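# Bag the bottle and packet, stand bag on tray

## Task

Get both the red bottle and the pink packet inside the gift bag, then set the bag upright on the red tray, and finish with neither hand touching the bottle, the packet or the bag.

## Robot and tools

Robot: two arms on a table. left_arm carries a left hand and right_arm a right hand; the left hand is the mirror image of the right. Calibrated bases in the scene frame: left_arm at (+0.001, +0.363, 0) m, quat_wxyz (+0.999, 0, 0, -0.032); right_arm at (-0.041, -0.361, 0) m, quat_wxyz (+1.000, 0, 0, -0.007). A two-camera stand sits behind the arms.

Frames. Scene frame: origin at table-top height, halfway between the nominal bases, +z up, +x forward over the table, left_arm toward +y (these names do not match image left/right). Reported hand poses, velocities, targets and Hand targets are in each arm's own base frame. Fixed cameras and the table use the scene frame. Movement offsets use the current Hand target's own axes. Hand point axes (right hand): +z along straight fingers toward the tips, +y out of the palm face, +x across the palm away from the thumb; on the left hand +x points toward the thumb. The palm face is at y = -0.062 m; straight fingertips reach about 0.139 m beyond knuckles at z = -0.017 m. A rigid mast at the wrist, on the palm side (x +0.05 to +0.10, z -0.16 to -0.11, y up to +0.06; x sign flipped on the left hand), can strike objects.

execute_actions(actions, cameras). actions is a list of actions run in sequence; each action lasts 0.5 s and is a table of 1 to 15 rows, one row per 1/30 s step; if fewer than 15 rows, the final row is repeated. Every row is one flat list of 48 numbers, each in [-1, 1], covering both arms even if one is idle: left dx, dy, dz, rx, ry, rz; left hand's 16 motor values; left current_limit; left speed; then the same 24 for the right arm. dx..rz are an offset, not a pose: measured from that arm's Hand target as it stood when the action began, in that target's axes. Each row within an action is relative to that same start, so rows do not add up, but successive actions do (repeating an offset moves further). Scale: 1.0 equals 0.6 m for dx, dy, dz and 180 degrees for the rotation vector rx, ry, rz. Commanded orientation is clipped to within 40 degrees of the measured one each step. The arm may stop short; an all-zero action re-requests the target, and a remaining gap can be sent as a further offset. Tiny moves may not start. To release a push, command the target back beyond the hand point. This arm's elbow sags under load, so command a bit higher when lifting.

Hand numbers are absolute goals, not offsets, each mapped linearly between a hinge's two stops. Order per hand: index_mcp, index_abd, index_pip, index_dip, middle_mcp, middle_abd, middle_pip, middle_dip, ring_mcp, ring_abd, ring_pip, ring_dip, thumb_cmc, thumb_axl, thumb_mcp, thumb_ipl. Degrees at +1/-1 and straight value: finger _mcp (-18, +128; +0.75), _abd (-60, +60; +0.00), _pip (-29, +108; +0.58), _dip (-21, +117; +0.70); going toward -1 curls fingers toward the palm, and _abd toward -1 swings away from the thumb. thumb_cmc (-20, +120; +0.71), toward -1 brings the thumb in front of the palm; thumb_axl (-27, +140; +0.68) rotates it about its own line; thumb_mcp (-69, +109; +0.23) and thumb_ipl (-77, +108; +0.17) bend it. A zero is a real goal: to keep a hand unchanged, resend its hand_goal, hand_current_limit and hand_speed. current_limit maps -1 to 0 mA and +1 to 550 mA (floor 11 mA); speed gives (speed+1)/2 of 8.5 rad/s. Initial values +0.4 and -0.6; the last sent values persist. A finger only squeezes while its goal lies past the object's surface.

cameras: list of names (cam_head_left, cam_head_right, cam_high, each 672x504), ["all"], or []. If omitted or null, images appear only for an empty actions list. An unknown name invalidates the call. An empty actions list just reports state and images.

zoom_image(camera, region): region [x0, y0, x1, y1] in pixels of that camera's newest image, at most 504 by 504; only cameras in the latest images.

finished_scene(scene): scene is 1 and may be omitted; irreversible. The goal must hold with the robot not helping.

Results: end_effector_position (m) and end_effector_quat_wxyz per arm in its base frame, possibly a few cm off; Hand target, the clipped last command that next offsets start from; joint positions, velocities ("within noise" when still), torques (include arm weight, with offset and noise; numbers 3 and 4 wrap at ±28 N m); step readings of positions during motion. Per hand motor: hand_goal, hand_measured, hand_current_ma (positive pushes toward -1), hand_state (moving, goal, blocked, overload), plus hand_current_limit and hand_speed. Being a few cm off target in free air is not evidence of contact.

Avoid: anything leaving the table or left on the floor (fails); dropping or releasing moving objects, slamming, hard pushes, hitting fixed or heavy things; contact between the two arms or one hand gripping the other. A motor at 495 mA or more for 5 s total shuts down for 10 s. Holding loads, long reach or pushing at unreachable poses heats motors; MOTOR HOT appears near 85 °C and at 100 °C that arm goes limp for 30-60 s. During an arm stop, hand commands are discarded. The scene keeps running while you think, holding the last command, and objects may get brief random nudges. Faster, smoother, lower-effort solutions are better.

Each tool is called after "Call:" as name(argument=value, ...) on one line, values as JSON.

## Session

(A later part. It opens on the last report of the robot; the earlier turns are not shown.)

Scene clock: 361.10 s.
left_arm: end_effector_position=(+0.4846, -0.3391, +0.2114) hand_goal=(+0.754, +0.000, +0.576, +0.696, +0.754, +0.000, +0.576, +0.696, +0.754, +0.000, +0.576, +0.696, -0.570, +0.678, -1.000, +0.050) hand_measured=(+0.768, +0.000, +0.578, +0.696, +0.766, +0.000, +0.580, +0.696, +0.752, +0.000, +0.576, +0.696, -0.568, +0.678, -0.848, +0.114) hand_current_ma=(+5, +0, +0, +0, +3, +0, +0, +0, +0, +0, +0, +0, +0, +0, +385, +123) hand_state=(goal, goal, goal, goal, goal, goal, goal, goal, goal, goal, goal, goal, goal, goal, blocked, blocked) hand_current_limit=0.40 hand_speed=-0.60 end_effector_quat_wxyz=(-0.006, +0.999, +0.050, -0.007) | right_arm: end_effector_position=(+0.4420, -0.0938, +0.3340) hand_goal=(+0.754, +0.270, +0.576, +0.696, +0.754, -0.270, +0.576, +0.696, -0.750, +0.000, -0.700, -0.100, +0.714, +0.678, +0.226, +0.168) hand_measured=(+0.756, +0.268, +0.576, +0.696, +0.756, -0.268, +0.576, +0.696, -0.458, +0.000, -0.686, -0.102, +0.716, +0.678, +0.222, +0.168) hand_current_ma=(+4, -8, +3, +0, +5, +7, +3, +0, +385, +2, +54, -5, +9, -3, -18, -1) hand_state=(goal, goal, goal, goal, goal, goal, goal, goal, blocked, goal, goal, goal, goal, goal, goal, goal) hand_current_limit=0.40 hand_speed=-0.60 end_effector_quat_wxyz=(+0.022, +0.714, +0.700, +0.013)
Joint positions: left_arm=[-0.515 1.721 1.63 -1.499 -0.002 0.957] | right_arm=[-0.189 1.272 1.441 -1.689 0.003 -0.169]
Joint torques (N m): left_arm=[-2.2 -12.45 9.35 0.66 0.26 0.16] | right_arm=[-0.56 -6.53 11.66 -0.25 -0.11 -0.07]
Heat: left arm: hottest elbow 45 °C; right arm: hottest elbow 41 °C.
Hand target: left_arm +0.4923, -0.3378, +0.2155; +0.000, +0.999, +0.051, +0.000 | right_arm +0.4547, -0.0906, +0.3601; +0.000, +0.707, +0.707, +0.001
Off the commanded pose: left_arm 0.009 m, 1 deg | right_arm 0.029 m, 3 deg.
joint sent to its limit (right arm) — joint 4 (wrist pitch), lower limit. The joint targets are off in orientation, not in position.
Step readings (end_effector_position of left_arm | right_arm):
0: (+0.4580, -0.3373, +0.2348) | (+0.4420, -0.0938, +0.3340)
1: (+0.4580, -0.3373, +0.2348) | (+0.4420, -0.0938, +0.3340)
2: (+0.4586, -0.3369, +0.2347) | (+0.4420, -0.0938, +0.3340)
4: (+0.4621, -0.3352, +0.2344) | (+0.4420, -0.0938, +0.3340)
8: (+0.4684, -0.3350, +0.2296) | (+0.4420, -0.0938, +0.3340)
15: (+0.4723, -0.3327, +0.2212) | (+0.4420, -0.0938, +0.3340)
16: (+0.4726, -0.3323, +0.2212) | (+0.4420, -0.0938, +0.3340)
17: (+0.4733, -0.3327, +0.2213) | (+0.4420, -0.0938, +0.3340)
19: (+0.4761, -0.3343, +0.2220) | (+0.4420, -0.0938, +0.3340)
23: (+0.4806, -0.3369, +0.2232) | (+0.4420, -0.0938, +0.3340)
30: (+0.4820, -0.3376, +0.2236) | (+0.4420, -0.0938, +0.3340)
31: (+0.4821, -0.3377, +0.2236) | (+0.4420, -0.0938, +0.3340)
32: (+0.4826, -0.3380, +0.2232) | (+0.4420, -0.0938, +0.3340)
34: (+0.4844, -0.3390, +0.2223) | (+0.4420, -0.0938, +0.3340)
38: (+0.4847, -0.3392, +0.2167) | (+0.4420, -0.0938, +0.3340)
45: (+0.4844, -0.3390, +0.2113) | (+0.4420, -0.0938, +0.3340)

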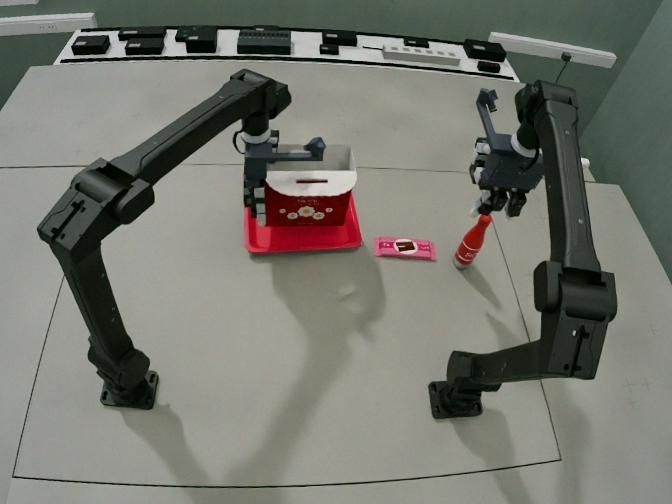

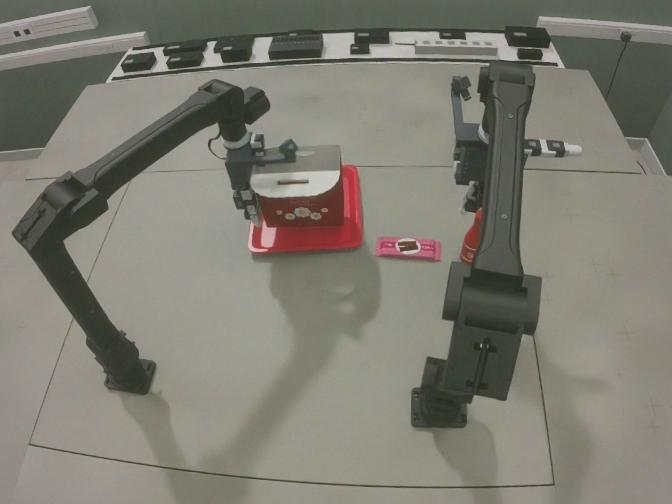

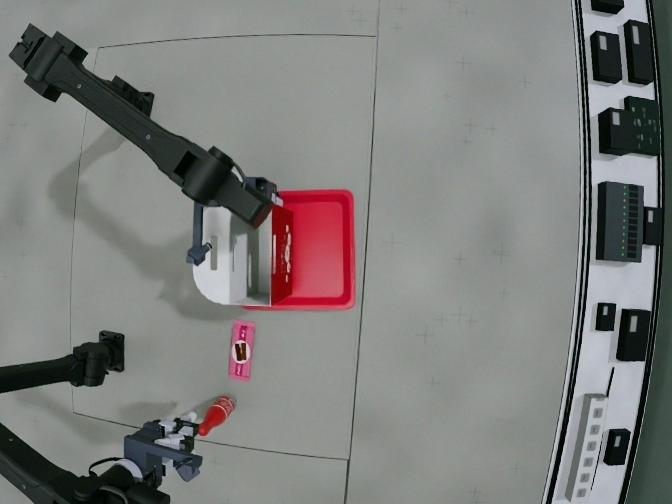

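Call:
execute_actions(actions=[[[-0.01,0.0,0.03,0,0,0,0.754,0,0.576,0.696,0.754,0,0.576,0.696,0.754,0,0.576,0.696,-0.571,0.678,-1.0,0.05,0.4,-0.6,0,0,0,0,0,0,0.754,0.27,0.576,0.696,0.754,-0.27,0.576,0.696,-0.75,0,-0.7,-0.1,0.714,0.678,0.226,0.168,0.4,-0.6]],[[0,0,0.025,0,0,0,0.754,0,0.576,0.696,0.754,0,0.576,0.696,0.754,0,0.576,0.696,-0.571,0.678,-1.0,0.05,0.4,-0.6,0,0,0,0,0,0,0.754,0.27,0.576,0.696,0.754,-0.27,0.576,0.696,-0.75,0,-0.7,-0.1,0.714,0.678,0.226,0.168,0.4,-0.6]]], cameras=["all"])

Call:
zoom_image(camera="cam_high", region=[150, 130, 370, 330])

Call:
zoom_image(camera="cam_head_left", region=[190, 90, 410, 290])

Scene clock: 367.63 s.
left_arm: end_effector_position=(+0.4803, -0.3367, +0.1775) hand_goal=(+0.754, +0.000, +0.576, +0.696, +0.754, +0.000, +0.576, +0.696, +0.754, +0.000, +0.576, +0.696, -0.570, +0.678, -1.000, +0.050) hand_measured=(+0.768, +0.000, +0.578, +0.696, +0.766, +0.000, +0.580, +0.696, +0.752, +0.000, +0.576, +0.696, -0.568, +0.678, -0.848, +0.114) hand_current_ma=(+5, +0, +0, +0, +3, +0, +0, +0, +0, +0, +0, +0, +0, +0, +385, +123) hand_state=(goal, goal, goal, goal, goal, goal, goal, goal, goal, goal, goal, goal, goal, goal, blocked, blocked) hand_current_limit=0.40 hand_speed=-0.60 end_effector_quat_wxyz=(-0.006, +0.999, +0.050, -0.008) | right_arm: end_effector_position=(+0.4420, -0.0938, +0.3340) hand_goal=(+0.754, +0.270, +0.576, +0.696, +0.754, -0.270, +0.576, +0.696, -0.750, +0.000, -0.700, -0.100, +0.714, +0.678, +0.226, +0.168) hand_measured=(+0.756, +0.268, +0.576, +0.696, +0.756, -0.268, +0.576, +0.696, -0.458, +0.000, -0.686, -0.102, +0.716, +0.678, +0.222, +0.168) hand_current_ma=(+4, -8, +3, +0, +5, +7, +3, +0, +385, +2, +54, -5, +9, -3, -18, -1) hand_state=(goal, goal, goal, goal, goal, goal, goal, goal, blocked, goal, goal, goal, goal, goal, goal, goal) hand_current_limit=0.40 hand_speed=-0.60 end_effector_quat_wxyz=(+0.022, +0.714, +0.700, +0.013)
Joint positions: left_arm=[-0.515 1.721 1.541 -1.411 -0.002 0.957] | right_arm=[-0.189 1.272 1.441 -1.689 0.003 -0.169]
Joint torques (N m): left_arm=[-2.67 -12.34 9.24 0.68 0.27 0.09] | right_arm=[-1.61 -6.36 11.51 0.06 -0.12 -0.05]
Heat: left arm: hottest elbow 45 °C; right arm: hottest elbow 41 °C.
Hand target: left_arm +0.4864, -0.3384, +0.1825; +0.000, +0.999, +0.051, +0.000 | right_arm +0.4547, -0.0906, +0.3601; +0.000, +0.707, +0.707, +0.001
Off the commanded pose: left_arm 0.008 m, 1 deg | right_arm 0.029 m, 3 deg.
joint sent to its limit (right arm) — joint 4 (wrist pitch), lower limit. The joint targets are off in orientation, not in position.
Step readings (end_effector_position of left_arm | right_arm):
0: (+0.4846, -0.3391, +0.2114) | (+0.4420, -0.0938, +0.3340)
1: (+0.4846, -0.3391, +0.2112) | (+0.4420, -0.0938, +0.3340)
2: (+0.4848, -0.3392, +0.2099) | (+0.4420, -0.0938, +0.3340)
4: (+0.4852, -0.3395, +0.2055) | (+0.4420, -0.0938, +0.3340)
8: (+0.4805, -0.3368, +0.1914) | (+0.4420, -0.0938, +0.3340)
15: (+0.4797, -0.3363, +0.1877) | (+0.4420, -0.0938, +0.3340)
16: (+0.4798, -0.3364, +0.1877) | (+0.4420, -0.0938, +0.3340)
17: (+0.4803, -0.3367, +0.1873) | (+0.4420, -0.0938, +0.3340)
19: (+0.4813, -0.3372, +0.1855) | (+0.4420, -0.0938, +0.3340)
23: (+0.4804, -0.3367, +0.1795) | (+0.4420, -0.0938, +0.3340)
30: (+0.4801, -0.3366, +0.1775) | (+0.4420, -0.0938, +0.3340)

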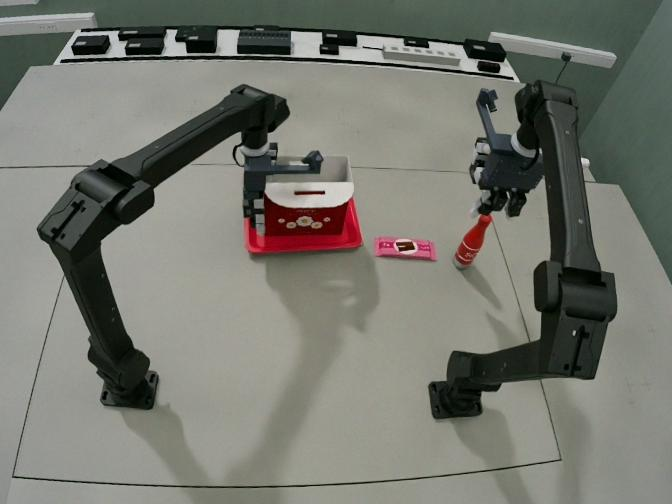

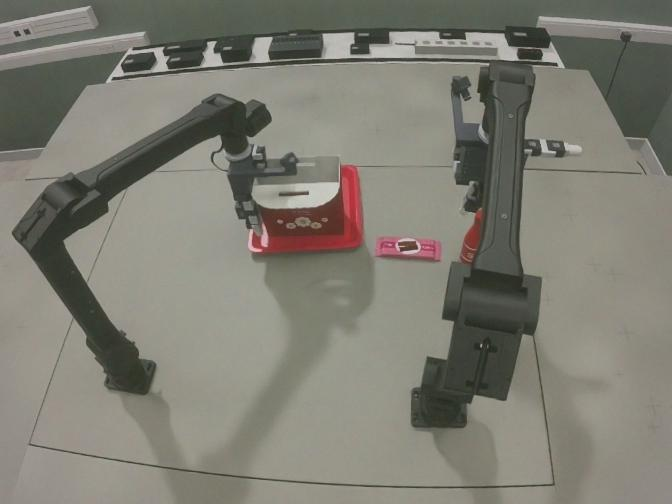

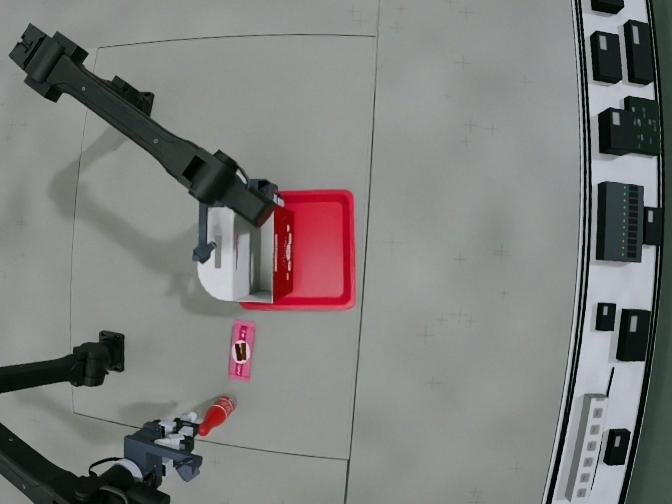

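Scaled by 2.291 from the camera's 672x504 image, which has a finer 960x720 frame.

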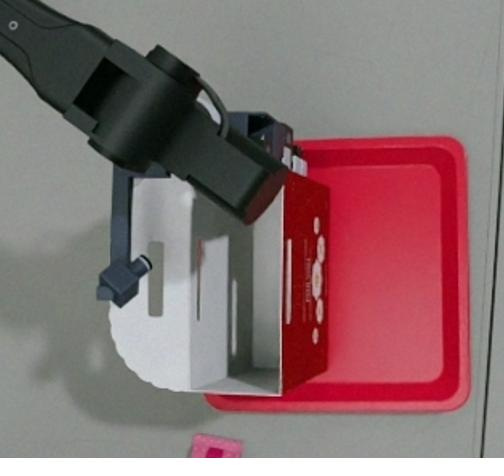

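Scaled by 2.291 from the camera's 672x504 image, which has a finer 960x720 frame.

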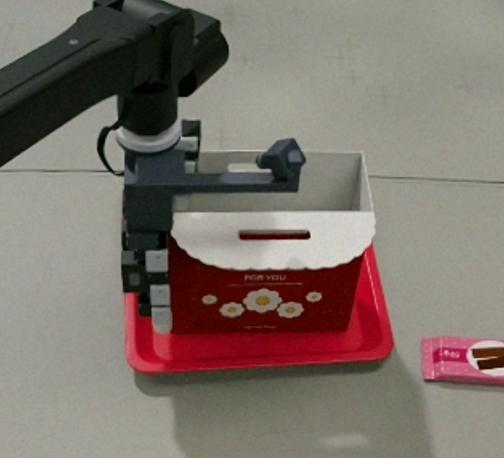

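Call:
execute_actions(actions=[[[0,0.0,0.015,0,0,0,0.754,0,0.576,0.696,0.754,0,0.576,0.696,0.754,0,0.576,0.696,-0.571,0.678,-1.0,0.05,0.4,-0.6,0,0,0,0,0,0,0.754,0.27,0.576,0.696,0.754,-0.27,0.576,0.696,-0.75,0,-0.7,-0.1,0.714,0.678,0.226,0.168,0.4,-0.6]]])

Call:
execute_actions(actions=[[[0,0.0,0.015,0,0,0,0.754,0,0.576,0.696,0.754,0,0.576,0.696,0.754,0,0.576,0.696,-0.571,0.678,-1.0,0.05,0.4,-0.6,0,0,0,0,0,0,0.754,0.27,0.576,0.696,0.754,-0.27,0.576,0.696,-0.75,0,-0.7,-0.1,0.714,0.678,0.226,0.168,0.4,-0.6]]], cameras=["all"])

Call:
zoom_image(camera="cam_head_left", region=[190, 90, 410, 290])

Scene clock: 372.67 s.
left_arm: end_effector_position=(+0.4806, -0.3368, +0.1719) hand_goal=(+0.754, +0.000, +0.576, +0.696, +0.754, +0.000, +0.576, +0.696, +0.754, +0.000, +0.576, +0.696, -0.570, +0.678, -1.000, +0.050) hand_measured=(+0.768, +0.000, +0.578, +0.696, +0.766, +0.000, +0.578, +0.696, +0.752, +0.000, +0.576, +0.696, -0.568, +0.678, -0.848, +0.114) hand_current_ma=(+5, +0, +0, +0, +3, +0, +0, +0, +0, +0, +0, +0, +0, +0, +385, +123) hand_state=(goal, goal, goal, goal, goal, goal, goal, goal, goal, goal, goal, goal, goal, goal, blocked, blocked) hand_current_limit=0.40 hand_speed=-0.60 end_effector_quat_wxyz=(-0.005, +0.999, +0.050, -0.005) | right_arm: end_effector_position=(+0.4420, -0.0938, +0.3340) hand_goal=(+0.754, +0.270, +0.576, +0.696, +0.754, -0.270, +0.576, +0.696, -0.750, +0.000, -0.700, -0.100, +0.714, +0.678, +0.226, +0.168) hand_measured=(+0.756, +0.268, +0.576, +0.696, +0.756, -0.268, +0.576, +0.696, -0.458, +0.000, -0.686, -0.102, +0.716, +0.678, +0.222, +0.168) hand_current_ma=(+4, -8, +3, +0, +5, +7, +3, +0, +385, +2, +54, -5, +9, -3, -18, -1) hand_state=(goal, goal, goal, goal, goal, goal, goal, goal, blocked, goal, goal, goal, goal, goal, goal, goal) hand_current_limit=0.40 hand_speed=-0.60 end_effector_quat_wxyz=(+0.022, +0.714, +0.700, +0.013)
Joint positions: left_arm=[-0.515 1.721 1.525 -1.389 -0.002 0.957] | right_arm=[-0.189 1.272 1.441 -1.689 0.003 -0.169]
Joint torques (N m): left_arm=[-2.73 -12.1 9.05 0.69 0.27 0.09] | right_arm=[-1.08 -6.71 11.77 0.1 -0.1 -0.07]
Heat: left arm: hottest elbow 45 °C; right arm: hottest elbow 41 °C.
Hand target: left_arm +0.4862, -0.3383, +0.1734; +0.000, +0.999, +0.051, +0.000 | right_arm +0.4547, -0.0906, +0.3601; +0.000, +0.707, +0.707, +0.001
Off the commanded pose: left_arm 0.006 m, 1 deg | right_arm 0.029 m, 3 deg.
joint sent to its limit (right arm) — joint 4 (wrist pitch), lower limit. The joint targets are off in orientation, not in position.
Step readings (end_effector_position of left_arm | right_arm):
0: (+0.4803, -0.3367, +0.1775) | (+0.4420, -0.0938, +0.3340)
1: (+0.4803, -0.3367, +0.1775) | (+0.4420, -0.0938, +0.3340)
2: (+0.4804, -0.3368, +0.1772) | (+0.4420, -0.0938, +0.3340)
4: (+0.4810, -0.3371, +0.1759) | (+0.4420, -0.0938, +0.3340)
8: (+0.4804, -0.3367, +0.1724) | (+0.4420, -0.0938, +0.3340)
15: (+0.4806, -0.3368, +0.1719) | (+0.4420, -0.0938, +0.3340)

Scene clock: 373.37 s.
left_arm: end_effector_position=(+0.4829, -0.3381, +0.1696) hand_goal=(+0.754, +0.000, +0.576, +0.696, +0.754, +0.000, +0.576, +0.696, +0.754, +0.000, +0.576, +0.696, -0.570, +0.678, -1.000, +0.050) hand_measured=(+0.770, +0.000, +0.578, +0.696, +0.768, -0.006, +0.578, +0.696, +0.752, +0.000, +0.576, +0.696, -0.568, +0.682, -0.848, +0.114) hand_current_ma=(+5, +0, +0, +0, +4, -1, +0, +0, +0, +0, +0, +0, +0, +0, +385, +121) hand_state=(goal, goal, goal, goal, goal, goal, goal, goal, goal, goal, goal, goal, goal, goal, blocked, blocked) hand_current_limit=0.40 hand_speed=-0.60 end_effector_quat_wxyz=(-0.001, +0.999, +0.050, +0.000) | right_arm: end_effector_position=(+0.4420, -0.0938, +0.3340) hand_goal=(+0.754, +0.270, +0.576, +0.696, +0.754, -0.270, +0.576, +0.696, -0.750, +0.000, -0.700, -0.100, +0.714, +0.678, +0.226, +0.168) hand_measured=(+0.756, +0.268, +0.576, +0.696, +0.756, -0.268, +0.576, +0.696, -0.458, +0.000, -0.686, -0.102, +0.716, +0.678, +0.222, +0.168) hand_current_ma=(+4, -8, +3, +0, +5, +7, +3, +0, +385, +2, +54, -5, +9, -3, -18, -1) hand_state=(goal, goal, goal, goal, goal, goal, goal, goal, blocked, goal, goal, goal, goal, goal, goal, goal) hand_current_limit=0.40 hand_speed=-0.60 end_effector_quat_wxyz=(+0.022, +0.714, +0.700, +0.013)
Joint positions: left_arm=[-0.515 1.721 1.516 -1.367 -0.003 0.957] | right_arm=[-0.189 1.272 1.441 -1.689 0.003 -0.169]
Joint torques (N m): left_arm=[-2.67 -11.75 8.34 0.76 0.28 0.09] | right_arm=[-0.73 -6.83 11.6 0.05 -0.09 -0.08]
Heat: left arm: hottest elbow 45 °C; right arm: hottest elbow 41 °C.
Hand target: left_arm +0.4862, -0.3383, +0.1644; +0.000, +0.999, +0.051, +0.000 | right_arm +0.4547, -0.0906, +0.3601; +0.000, +0.707, +0.707, +0.001
Off the commanded pose: left_arm 0.006 m, 0 deg | right_arm 0.029 m, 3 deg.
joint sent to its limit (right arm) — joint 4 (wrist pitch), lower limit. The joint targets are off in orientation, not in position.
Step readings (end_effector_position of left_arm | right_arm):
0: (+0.4806, -0.3368, +0.1719) | (+0.4420, -0.0938, +0.3340)
1: (+0.4807, -0.3369, +0.1719) | (+0.4420, -0.0938, +0.3340)
2: (+0.4808, -0.3370, +0.1716) | (+0.4420, -0.0938, +0.3340)
4: (+0.4815, -0.3374, +0.1705) | (+0.4420, -0.0938, +0.3340)
8: (+0.4826, -0.3380, +0.1699) | (+0.4420, -0.0938, +0.3340)
15: (+0.4831, -0.3382, +0.1698) | (+0.4420, -0.0938, +0.3340)

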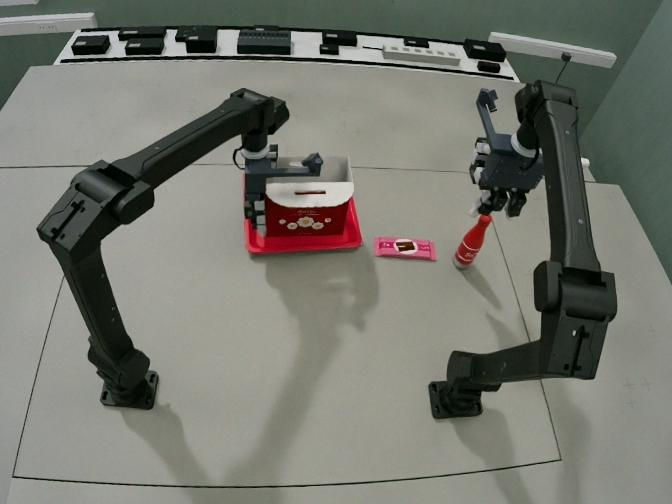

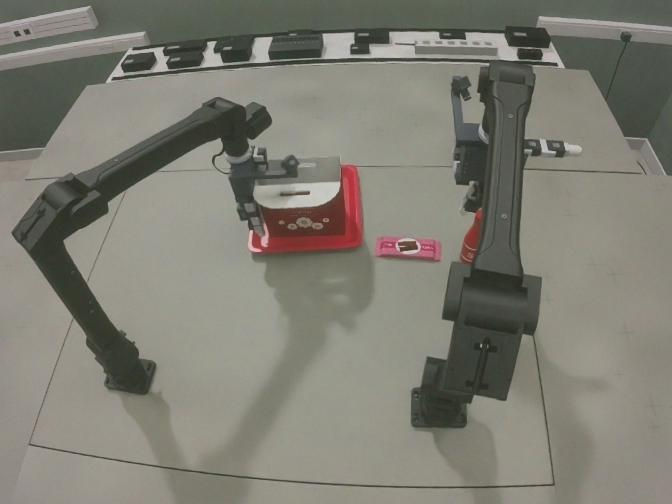

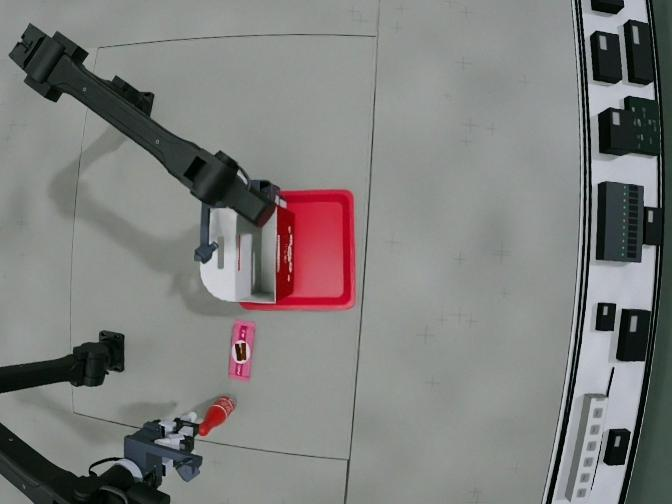

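Scaled by 2.291 from the camera's 672x504 image, which has a finer 960x720 frame.

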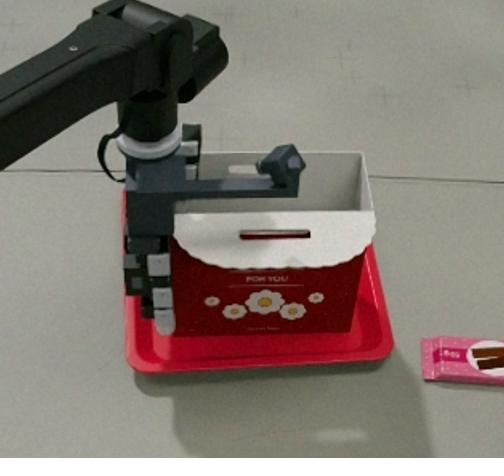

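Call:
execute_actions(actions=[[[0,0.0,0,0,0,0,0.754,0,0.576,0.696,0.754,0,0.576,0.696,0.754,0,0.576,0.696,-0.571,0.678,-0.7,0.168,0.4,-0.6,0,0,0,0,0,0,0.754,0.27,0.576,0.696,0.754,-0.27,0.576,0.696,-0.75,0,-0.7,-0.1,0.714,0.678,0.226,0.168,0.4,-0.6]],[[0,0.0,0,0,0,0,0.754,0,0.576,0.696,0.754,0,0.576,0.696,0.754,0,0.576,0.696,-0.571,0.678,0.114,0.168,0.4,-0.4,0,0,0,0,0,0,0.754,0.27,0.576,0.696,0.754,-0.27,0.576,0.696,-0.75,0,-0.7,-0.1,0.714,0.678,0.226,0.168,0.4,-0.6]]], cameras=["all"])

Scene clock: 385.00 s.
left_arm: end_effector_position=(+0.4828, -0.3381, +0.1690) hand_goal=(+0.754, +0.000, +0.576, +0.696, +0.754, +0.000, +0.576, +0.696, +0.754, +0.000, +0.576, +0.696, -0.570, +0.678, +0.114, +0.168) hand_measured=(+0.762, +0.000, +0.578, +0.696, +0.760, -0.004, +0.578, +0.696, +0.752, +0.000, +0.576, +0.696, -0.568, +0.680, +0.104, +0.166) hand_current_ma=(+1, +0, +0, +0, +1, +0, +0, +0, +0, +0, +0, +0, +0, +0, -3, +0) hand_state=(goal, goal, goal, goal, goal, goal, goal, goal, goal, goal, goal, goal, goal, goal, goal, goal) hand_current_limit=0.40 hand_speed=-0.40 end_effector_quat_wxyz=(-0.001, +0.999, +0.050, +0.000) | right_arm: end_effector_position=(+0.4420, -0.0938, +0.3340) hand_goal=(+0.754, +0.270, +0.576, +0.696, +0.754, -0.270, +0.576, +0.696, -0.750, +0.000, -0.700, -0.100, +0.714, +0.678, +0.226, +0.168) hand_measured=(+0.756, +0.268, +0.576, +0.696, +0.756, -0.268, +0.576, +0.696, -0.458, +0.000, -0.686, -0.102, +0.716, +0.678, +0.222, +0.168) hand_current_ma=(+4, -8, +3, +0, +5, +7, +3, +0, +385, +2, +54, -5, +9, -3, -18, -1) hand_state=(goal, goal, goal, goal, goal, goal, goal, goal, blocked, goal, goal, goal, goal, goal, goal, goal) hand_current_limit=0.40 hand_speed=-0.60 end_effector_quat_wxyz=(+0.022, +0.714, +0.700, +0.013)
Joint positions: left_arm=[-0.515 1.721 1.515 -1.366 -0.003 0.957] | right_arm=[-0.189 1.272 1.441 -1.689 0.003 -0.169]
Joint torques (N m): left_arm=[-2.67 -11.75 8.47 0.73 0.31 0.09] | right_arm=[-1.08 -6.95 11.69 0.14 -0.15 -0.1]
Heat: left arm: hottest elbow 43 °C; right arm: hottest elbow 41 °C.
Hand target: left_arm +0.4863, -0.3384, +0.1645; +0.000, +0.999, +0.051, +0.000 | right_arm +0.4547, -0.0906, +0.3601; +0.000, +0.707, +0.707, +0.001
Off the commanded pose: left_arm 0.006 m, 0 deg | right_arm 0.029 m, 3 deg.
joint sent to its limit (right arm) — joint 4 (wrist pitch), lower limit. The joint targets are off in orientation, not in position.
Step readings (end_effector_position of left_arm | right_arm):
0: (+0.4829, -0.3381, +0.1696) | (+0.4420, -0.0938, +0.3340)
1: (+0.4829, -0.3381, +0.1696) | (+0.4420, -0.0938, +0.3340)
2: (+0.4829, -0.3381, +0.1696) | (+0.4420, -0.0938, +0.3340)
4: (+0.4832, -0.3382, +0.1697) | (+0.4420, -0.0938, +0.3340)
8: (+0.4828, -0.3381, +0.1690) | (+0.4420, -0.0938, +0.3340)
15: (+0.4828, -0.3381, +0.1690) | (+0.4420, -0.0938, +0.3340)
16: (+0.4828, -0.3381, +0.1690) | (+0.4420, -0.0938, +0.3340)
17: (+0.4828, -0.3381, +0.1690) | (+0.4420, -0.0938, +0.3340)
19: (+0.4828, -0.3381, +0.1690) | (+0.4420, -0.0938, +0.3340)
23: (+0.4828, -0.3381, +0.1690) | (+0.4420, -0.0938, +0.3340)
30: (+0.4828, -0.3381, +0.1690) | (+0.4420, -0.0938, +0.3340)

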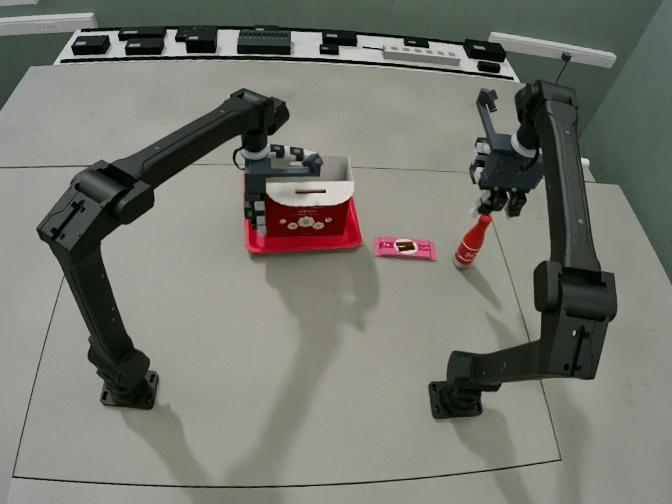

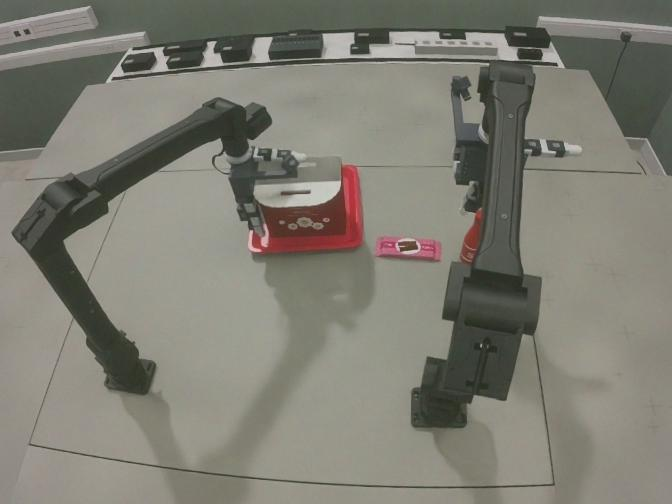

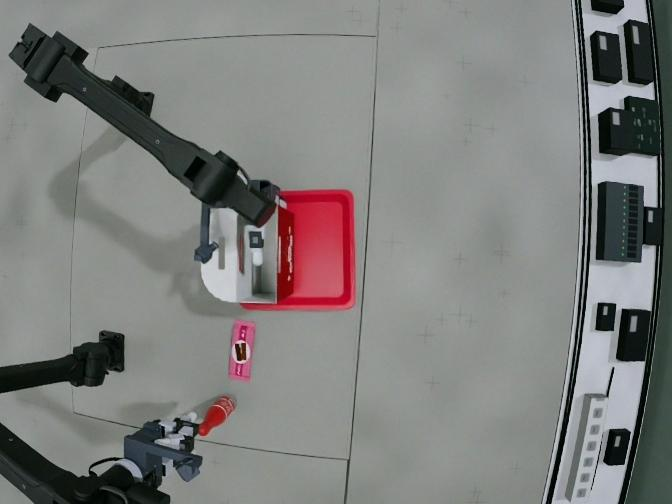

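Call:
execute_actions(actions=[[[0,-0.08,0,0,0,0,0.754,0,0.576,0.696,0.754,0,0.576,0.696,0.754,0,0.576,0.696,-0.571,0.678,0.114,0.168,0.4,-0.4,0,-0.078,0,0,0,0,0.412,0.27,0.576,0.696,0.412,-0.27,0.576,0.696,-0.44,0,-0.65,-0.1,0.714,0.678,0.226,0.168,0.4,-0.6]],[[0,-0.08,-0.04,0,0,0,0.754,0,0.576,0.696,0.754,0,0.576,0.696,0.754,0,0.576,0.696,-0.571,0.678,0.114,0.168,0.4,-0.4,0,0,0.01,0,0,0,0.412,0.27,0.576,0.696,0.412,-0.27,0.576,0.696,-0.44,0,-0.65,-0.1,0.714,0.678,0.226,0.168,0.4,-0.6]],[[-0.08,-0.08,-0.04,0,0,0,0.754,0,0.576,0.696,0.754,0,0.576,0.696,0.754,0,0.576,0.696,-0.571,0.678,0.114,0.168,0.4,-0.4,0,0,0,0,0,0,0.412,0.27,0.576,0.696,0.412,-0.27,0.576,0.696,-0.44,0,-0.65,-0.1,0.714,0.678,0.226,0.168,0.4,-0.6]]], cameras=["all"])

Call:
zoom_image(camera="cam_high", region=[100, 370, 260, 504])

Call:
zoom_image(camera="cam_head_left", region=[420, 140, 560, 290])

Scene clock: 411.47 s.
left_arm: end_effector_position=(+0.4225, -0.2033, +0.2101) hand_goal=(+0.754, +0.000, +0.576, +0.696, +0.754, +0.000, +0.576, +0.696, +0.754, +0.000, +0.576, +0.696, -0.570, +0.678, +0.114, +0.168) hand_measured=(+0.754, +0.000, +0.578, +0.696, +0.754, -0.002, +0.578, +0.696, +0.752, +0.000, +0.576, +0.696, -0.568, +0.680, +0.106, +0.166) hand_current_ma=(+0, +0, +0, +0, +0, +0, +0, +0, +0, +0, +0, +0, +0, +0, -3, +0) hand_state=(goal, goal, goal, goal, goal, goal, goal, goal, goal, goal, goal, goal, goal, goal, goal, goal) hand_current_limit=0.40 hand_speed=-0.40 end_effector_quat_wxyz=(-0.001, +0.999, +0.052, +0.001) | right_arm: end_effector_position=(+0.4100, -0.0888, +0.3632) hand_goal=(+0.412, +0.270, +0.576, +0.696, +0.412, -0.270, +0.576, +0.696, -0.440, +0.000, -0.650, -0.100, +0.714, +0.678, +0.226, +0.168) hand_measured=(+0.422, +0.268, +0.576, +0.696, +0.422, -0.268, +0.576, +0.696, -0.432, +0.000, -0.652, -0.102, +0.716, +0.678, +0.222, +0.168) hand_current_ma=(+39, -8, +3, +0, +45, +7, +3, +0, +36, +2, -6, -5, +8, -3, -18, -1) hand_state=(goal, goal, goal, goal, goal, goal, goal, goal, goal, goal, goal, goal, goal, goal, goal, goal) hand_current_limit=0.40 hand_speed=-0.60 end_effector_quat_wxyz=(+0.054, +0.708, +0.704, +0.035)
Joint positions: left_arm=[-0.3 1.418 1.267 -1.417 -0.002 1.168] | right_arm=[-0.197 1.153 1.4 -1.689 0.001 -0.191]
Joint torques (N m): left_arm=[-2.14 -8.23 9.18 -0.12 0.31 0.2] | right_arm=[-2.2 -5.01 6.68 0.13 -0.12 -0.1]
Heat: left arm: hottest elbow 41 °C; right arm: hottest elbow 41 °C.
Hand target: left_arm +0.4240, -0.1999, +0.2124; +0.000, +0.999, +0.051, +0.000 | right_arm +0.4080, -0.0905, +0.3543; +0.000, +0.707, +0.707, +0.001
Off the commanded pose: left_arm 0.004 m, 0 deg | right_arm 0.009 m, 7 deg.
joint sent to its limit (right arm) — joint 4 (wrist pitch), lower limit. The joint targets are off in orientation, not in position.
Step readings (end_effector_position of left_arm | right_arm):
0: (+0.4828, -0.3381, +0.1690) | (+0.4420, -0.0938, +0.3340)
1: (+0.4826, -0.3379, +0.1687) | (+0.4420, -0.0938, +0.3340)
2: (+0.4827, -0.3359, +0.1676) | (+0.4417, -0.0937, +0.3347)
4: (+0.4800, -0.3289, +0.1646) | (+0.4398, -0.0929, +0.3381)
8: (+0.4734, -0.3047, +0.1517) | (+0.4261, -0.0904, +0.3511)
15: (+0.4789, -0.2883, +0.1479) | (+0.4119, -0.0895, +0.3719)
16: (+0.4788, -0.2884, +0.1485) | (+0.4118, -0.0896, +0.3721)
17: (+0.4784, -0.2871, +0.1497) | (+0.4116, -0.0894, +0.3713)
19: (+0.4753, -0.2823, +0.1532) | (+0.4107, -0.0891, +0.3679)
23: (+0.4737, -0.2605, +0.1680) | (+0.4099, -0.0889, +0.3636)
30: (+0.4779, -0.2421, +0.1829) | (+0.4100, -0.0888, +0.3632)
31: (+0.4773, -0.2421, +0.1824) | (+0.4100, -0.0888, +0.3632)
32: (+0.4739, -0.2409, +0.1812) | (+0.4100, -0.0888, +0.3632)
34: (+0.4612, -0.2344, +0.1785) | (+0.4100, -0.0888, +0.3632)
38: (+0.4288, -0.2157, +0.1852) | (+0.4100, -0.0888, +0.3632)
45: (+0.4234, -0.2033, +0.2103) | (+0.4100, -0.0888, +0.3632)

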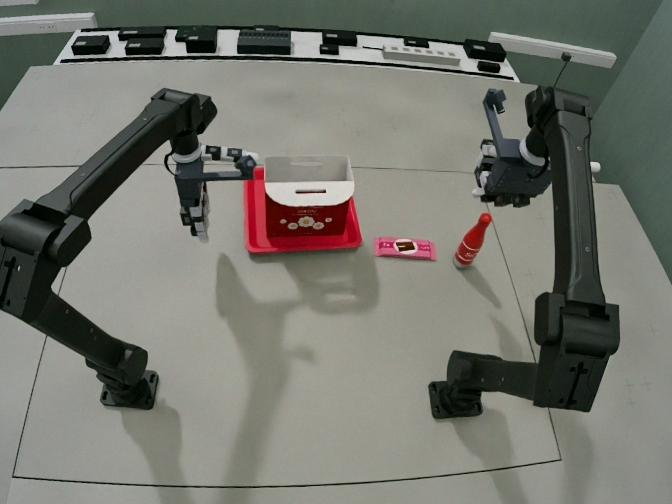

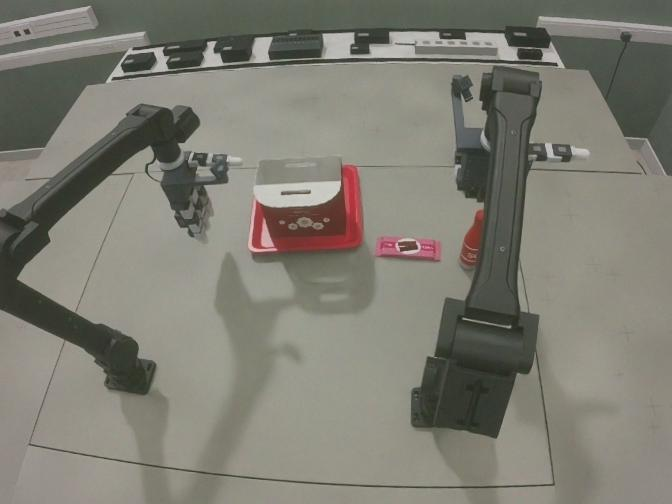

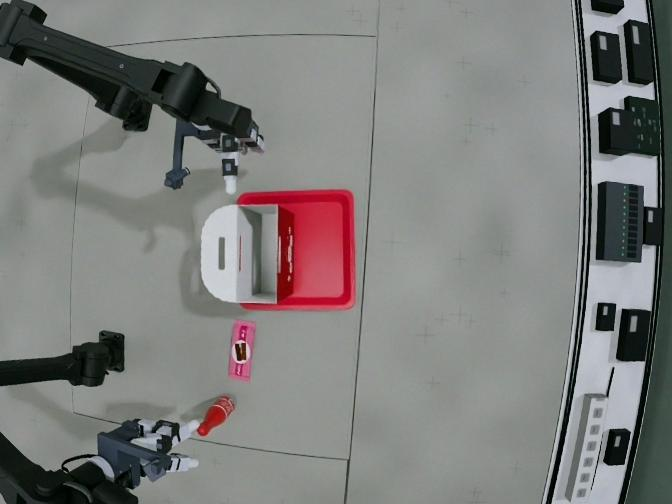

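Scaled by 3.150 from the camera's 672x504 image, which has a finer 960x720 frame.

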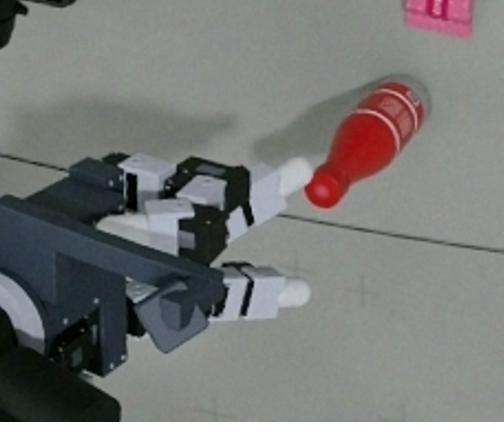

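Scaled by 3.360 from the camera's 672x504 image, which has a finer 960x720 frame.

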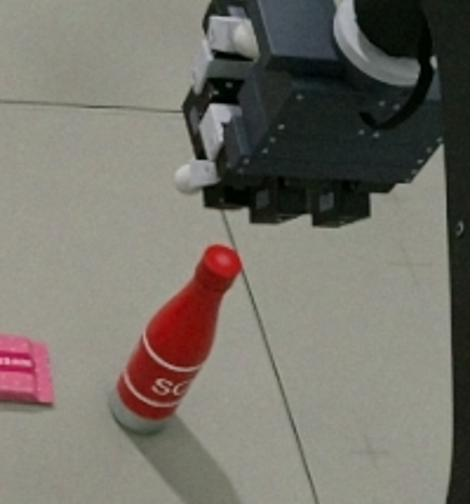

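Call:
execute_actions(actions=[[[-0.04,-0.08,-0.02,0,0,0,0.754,0,0.576,0.696,0.754,0,0.576,0.696,0.754,0,0.576,0.696,0.714,0.678,0.226,0.168,0.4,-0.4,0,-0.008,0.045,0,0,0,0.412,0.27,0.576,0.696,0.412,-0.27,0.576,0.696,-0.44,0,-0.65,-0.1,0.714,0.678,0.226,0.168,0.4,-0.6]],[[0,0,0,0,0,0,0.754,0,0.576,0.696,0.754,0,0.576,0.696,0.754,0,0.576,0.696,0.714,0.678,0.226,0.168,0.4,-0.4,0,-0.008,0.045,0,0,0,0.412,0.27,0.576,0.696,0.412,-0.27,0.576,0.696,-0.44,0,-0.65,-0.1,0.714,0.678,0.226,0.168,0.4,-0.6]]], cameras=["all"])

Call:
zoom_image(camera="cam_high", region=[100, 370, 260, 504])

Call:
zoom_image(camera="cam_head_left", region=[420, 140, 560, 290])

Scene clock: 424.90 s.
left_arm: end_effector_position=(+0.3950, -0.1572, +0.2190) hand_goal=(+0.754, +0.000, +0.576, +0.696, +0.754, +0.000, +0.576, +0.696, +0.754, +0.000, +0.576, +0.696, +0.714, +0.678, +0.226, +0.168) hand_measured=(+0.752, +0.000, +0.578, +0.696, +0.752, -0.002, +0.578, +0.696, +0.752, +0.000, +0.576, +0.696, +0.712, +0.680, +0.216, +0.166) hand_current_ma=(+0, +0, +0, +0, +0, +0, +0, +0, +0, +0, +0, +0, +0, +0, -3, +0) hand_state=(goal, goal, goal, goal, goal, goal, goal, goal, goal, goal, goal, goal, goal, goal, goal, goal) hand_current_limit=0.40 hand_speed=-0.40 end_effector_quat_wxyz=(-0.002, +0.999, +0.052, -0.002) | right_arm: end_effector_position=(+0.3967, -0.0881, +0.3056) hand_goal=(+0.412, +0.270, +0.576, +0.696, +0.412, -0.270, +0.576, +0.696, -0.440, +0.000, -0.650, -0.100, +0.714, +0.678, +0.226, +0.168) hand_measured=(+0.420, +0.268, +0.576, +0.696, +0.420, -0.268, +0.576, +0.696, -0.432, +0.000, -0.652, -0.102, +0.716, +0.678, +0.222, +0.168) hand_current_ma=(+30, -8, +3, +0, +36, +7, +3, +0, +36, +2, -6, -5, +8, -3, -18, -1) hand_state=(goal, goal, goal, goal, goal, goal, goal, goal, goal, goal, goal, goal, goal, goal, goal, goal) hand_current_limit=0.40 hand_speed=-0.60 end_effector_quat_wxyz=(+0.002, +0.709, +0.705, +0.001)
Joint positions: left_arm=[-0.203 1.32 1.196 -1.452 -0.002 1.263] | right_arm=[-0.204 1.175 1.297 -1.689 0 -0.199]
Joint torques (N m): left_arm=[-2.73 -7.41 9.24 -0.14 0.26 0.2] | right_arm=[-2.37 -5.54 6.67 0.87 -0.11 -0.14]
Heat: left arm: hottest elbow 41 °C; right arm: hottest elbow 41 °C.
Hand target: left_arm +0.3952, -0.1547, +0.2244; +0.000, +0.999, +0.050, +0.000 | right_arm +0.3984, -0.0905, +0.3001; +0.000, +0.707, +0.707, +0.001
Off the commanded pose: left_arm 0.006 m, 0 deg | right_arm 0.006 m, 0 deg.
Step readings (end_effector_position of left_arm | right_arm):
0: (+0.4225, -0.2033, +0.2101) | (+0.4100, -0.0888, +0.3632)
1: (+0.4222, -0.2033, +0.2099) | (+0.4099, -0.0888, +0.3630)
2: (+0.4212, -0.2005, +0.2092) | (+0.4095, -0.0889, +0.3617)
4: (+0.4141, -0.1940, +0.2067) | (+0.4079, -0.0887, +0.3562)
8: (+0.3992, -0.1694, +0.2077) | (+0.4051, -0.0886, +0.3409)
15: (+0.3962, -0.1567, +0.2190) | (+0.4064, -0.0891, +0.3338)
16: (+0.3960, -0.1568, +0.2190) | (+0.4064, -0.0891, +0.3338)
17: (+0.3958, -0.1569, +0.2190) | (+0.4059, -0.0890, +0.3325)
19: (+0.3955, -0.1570, +0.2190) | (+0.4035, -0.0887, +0.3259)
23: (+0.3953, -0.1570, +0.2190) | (+0.3976, -0.0881, +0.3096)
30: (+0.3950, -0.1572, +0.2190) | (+0.3967, -0.0881, +0.3056)

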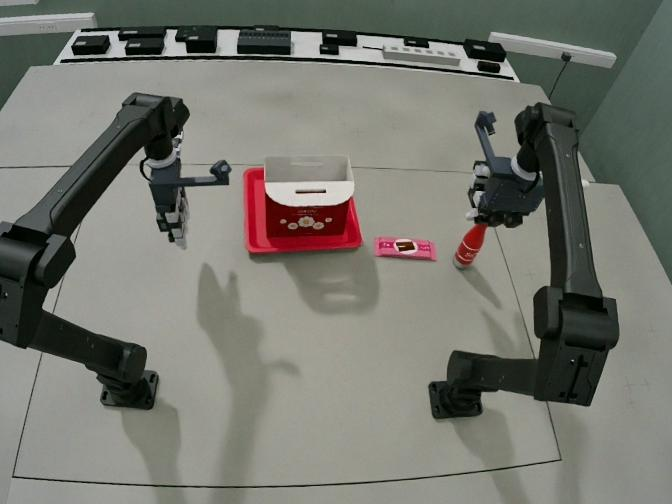

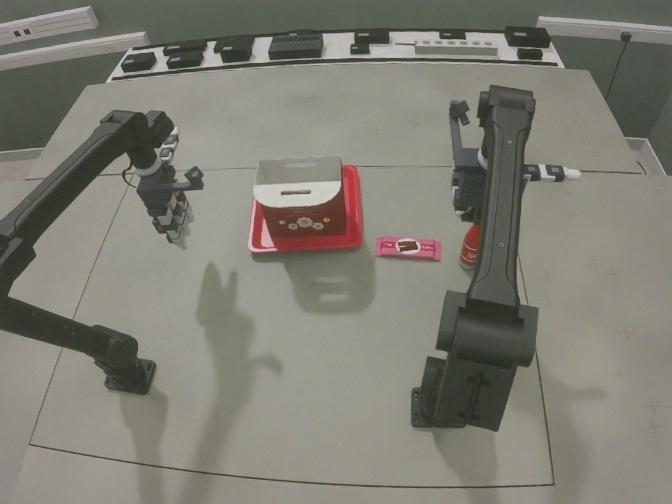

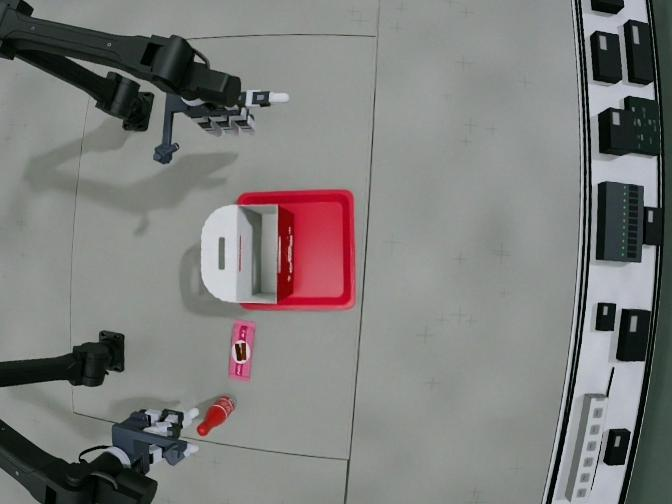

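Scaled by 3.150 from the camera's 672x504 image, which has a finer 960x720 frame.

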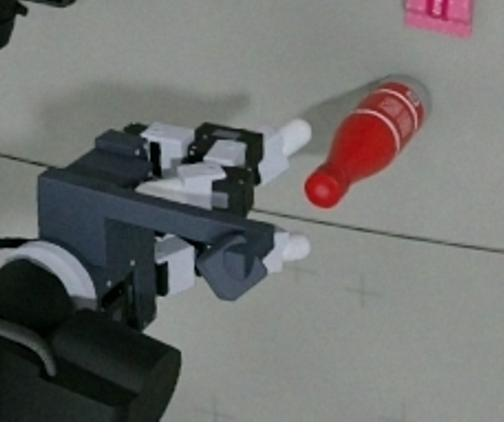

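Scaled by 3.360 from the camera's 672x504 image, which has a finer 960x720 frame.

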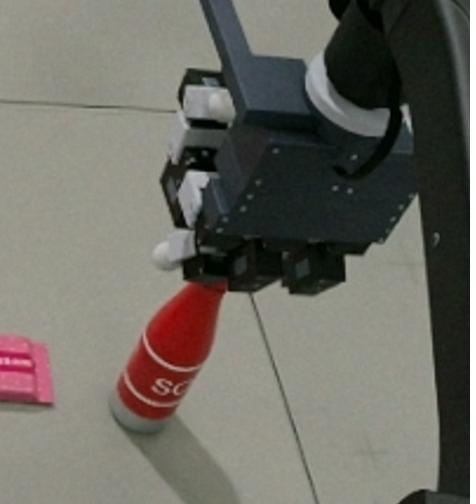

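Call:
execute_actions(actions=[[[0,0,0,0,0,0,0.754,0,0.576,0.696,0.754,0,0.576,0.696,0.754,0,0.576,0.696,0.714,0.678,0.226,0.168,0.4,-0.4,-0.008,0.014,0.02,0,0,0,0.412,0.27,0.576,0.696,0.412,-0.27,0.576,0.696,-0.44,0,-0.65,-0.1,0.714,0.678,0.226,0.168,0.4,-0.6]],[[0,0,0,0,0,0,0.754,0,0.576,0.696,0.754,0,0.576,0.696,0.754,0,0.576,0.696,0.714,0.678,0.226,0.168,0.4,-0.4,0,0,0.045,0,0,0,0.412,0.27,0.576,0.696,0.412,-0.27,0.576,0.696,-0.44,0,-0.65,-0.1,0.714,0.678,0.226,0.168,0.4,-0.6]]], cameras=["all"])

Call:
zoom_image(camera="cam_high", region=[100, 370, 260, 504])

Call:
zoom_image(camera="cam_head_left", region=[420, 140, 560, 290])

Scene clock: 433.97 s.
left_arm: end_effector_position=(+0.3950, -0.1572, +0.2190) hand_goal=(+0.754, +0.000, +0.576, +0.696, +0.754, +0.000, +0.576, +0.696, +0.754, +0.000, +0.576, +0.696, +0.714, +0.678, +0.226, +0.168) hand_measured=(+0.752, +0.000, +0.578, +0.696, +0.752, -0.002, +0.578, +0.696, +0.752, +0.000, +0.576, +0.696, +0.712, +0.680, +0.216, +0.166) hand_current_ma=(+0, +0, +0, +0, +0, +0, +0, +0, +0, +0, +0, +0, +0, +0, -3, +0) hand_state=(goal, goal, goal, goal, goal, goal, goal, goal, goal, goal, goal, goal, goal, goal, goal, goal) hand_current_limit=0.40 hand_speed=-0.40 end_effector_quat_wxyz=(-0.002, +0.999, +0.052, -0.002) | right_arm: end_effector_position=(+0.4051, -0.0929, +0.2653) hand_goal=(+0.412, +0.270, +0.576, +0.696, +0.412, -0.270, +0.576, +0.696, -0.440, +0.000, -0.650, -0.100, +0.714, +0.678, +0.226, +0.168) hand_measured=(+0.418, +0.268, +0.576, +0.696, +0.420, -0.268, +0.576, +0.696, -0.432, +0.000, -0.652, -0.102, +0.716, +0.678, +0.222, +0.168) hand_current_ma=(+27, -8, +3, +0, +32, +7, +3, +0, +36, +2, -6, -5, +8, -3, -18, -1) hand_state=(goal, goal, goal, goal, goal, goal, goal, goal, goal, goal, goal, goal, goal, goal, goal, goal) hand_current_limit=0.40 hand_speed=-0.60 end_effector_quat_wxyz=(-0.001, +0.709, +0.705, -0.001)
Joint positions: left_arm=[-0.203 1.32 1.196 -1.452 -0.002 1.264] | right_arm=[-0.213 1.196 1.209 -1.586 0 -0.207]
Joint torques (N m): left_arm=[-2.26 -7.41 9.22 -0.12 0.26 0.2] | right_arm=[-2.84 -6.07 6.86 1.01 -0.08 -0.13]
Heat: left arm: hottest elbow 40 °C; right arm: hottest elbow 41 °C.
Hand target: left_arm +0.3952, -0.1547, +0.2244; +0.000, +0.999, +0.050, +0.000 | right_arm +0.4069, -0.0952, +0.2611; +0.000, +0.707, +0.707, +0.001
Off the commanded pose: left_arm 0.006 m, 0 deg | right_arm 0.005 m, 0 deg.
Step readings (end_effector_position of left_arm | right_arm):
0: (+0.3950, -0.1572, +0.2190) | (+0.3967, -0.0881, +0.3056)
1: (+0.3950, -0.1572, +0.2190) | (+0.3968, -0.0880, +0.3056)
2: (+0.3950, -0.1572, +0.2190) | (+0.3971, -0.0882, +0.3056)
4: (+0.3950, -0.1572, +0.2190) | (+0.3989, -0.0894, +0.3046)
8: (+0.3950, -0.1572, +0.2190) | (+0.4019, -0.0920, +0.2995)
15: (+0.3950, -0.1572, +0.2190) | (+0.4045, -0.0928, +0.2941)
16: (+0.3950, -0.1572, +0.2190) | (+0.4045, -0.0928, +0.2939)
17: (+0.3950, -0.1572, +0.2190) | (+0.4052, -0.0929, +0.2925)
19: (+0.3950, -0.1572, +0.2190) | (+0.4065, -0.0932, +0.2858)
23: (+0.3950, -0.1572, +0.2190) | (+0.4032, -0.0925, +0.2681)
30: (+0.3950, -0.1572, +0.2190) | (+0.4049, -0.0929, +0.2652)

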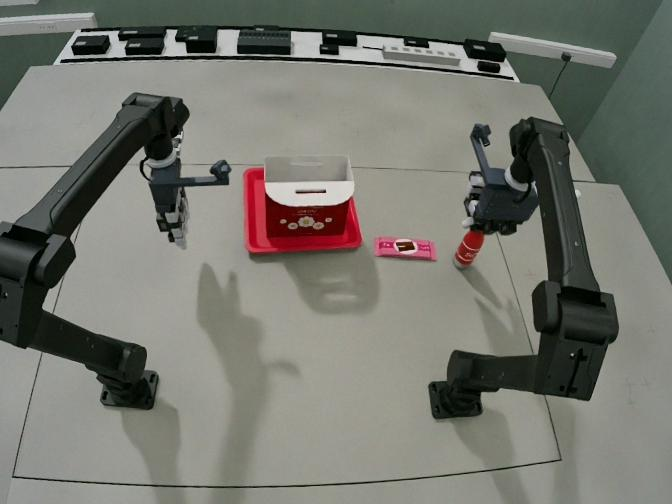

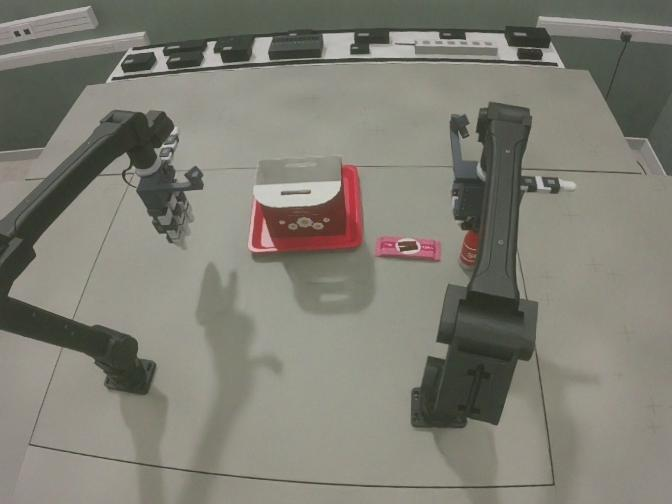

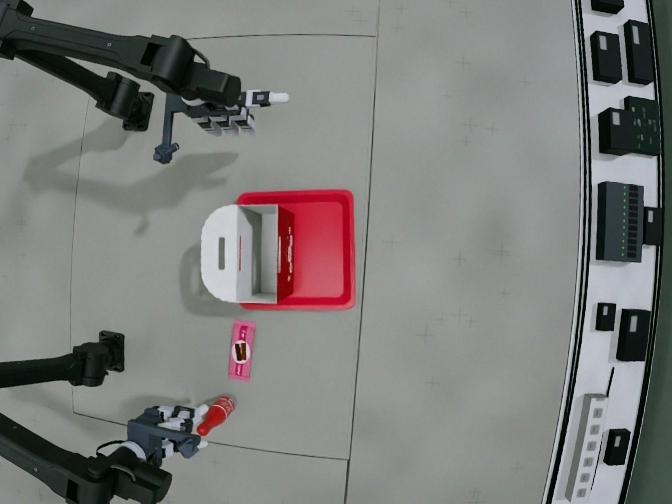

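Scaled by 3.150 from the camera's 672x504 image, which has a finer 960x720 frame.

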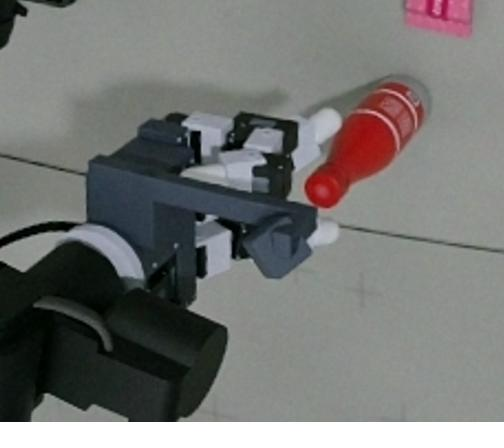

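Scaled by 3.360 from the camera's 672x504 image, which has a finer 960x720 frame.

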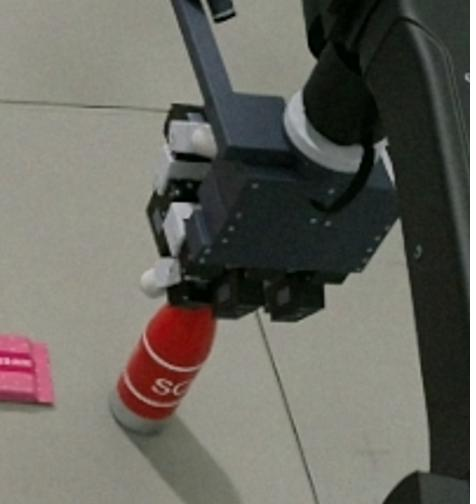

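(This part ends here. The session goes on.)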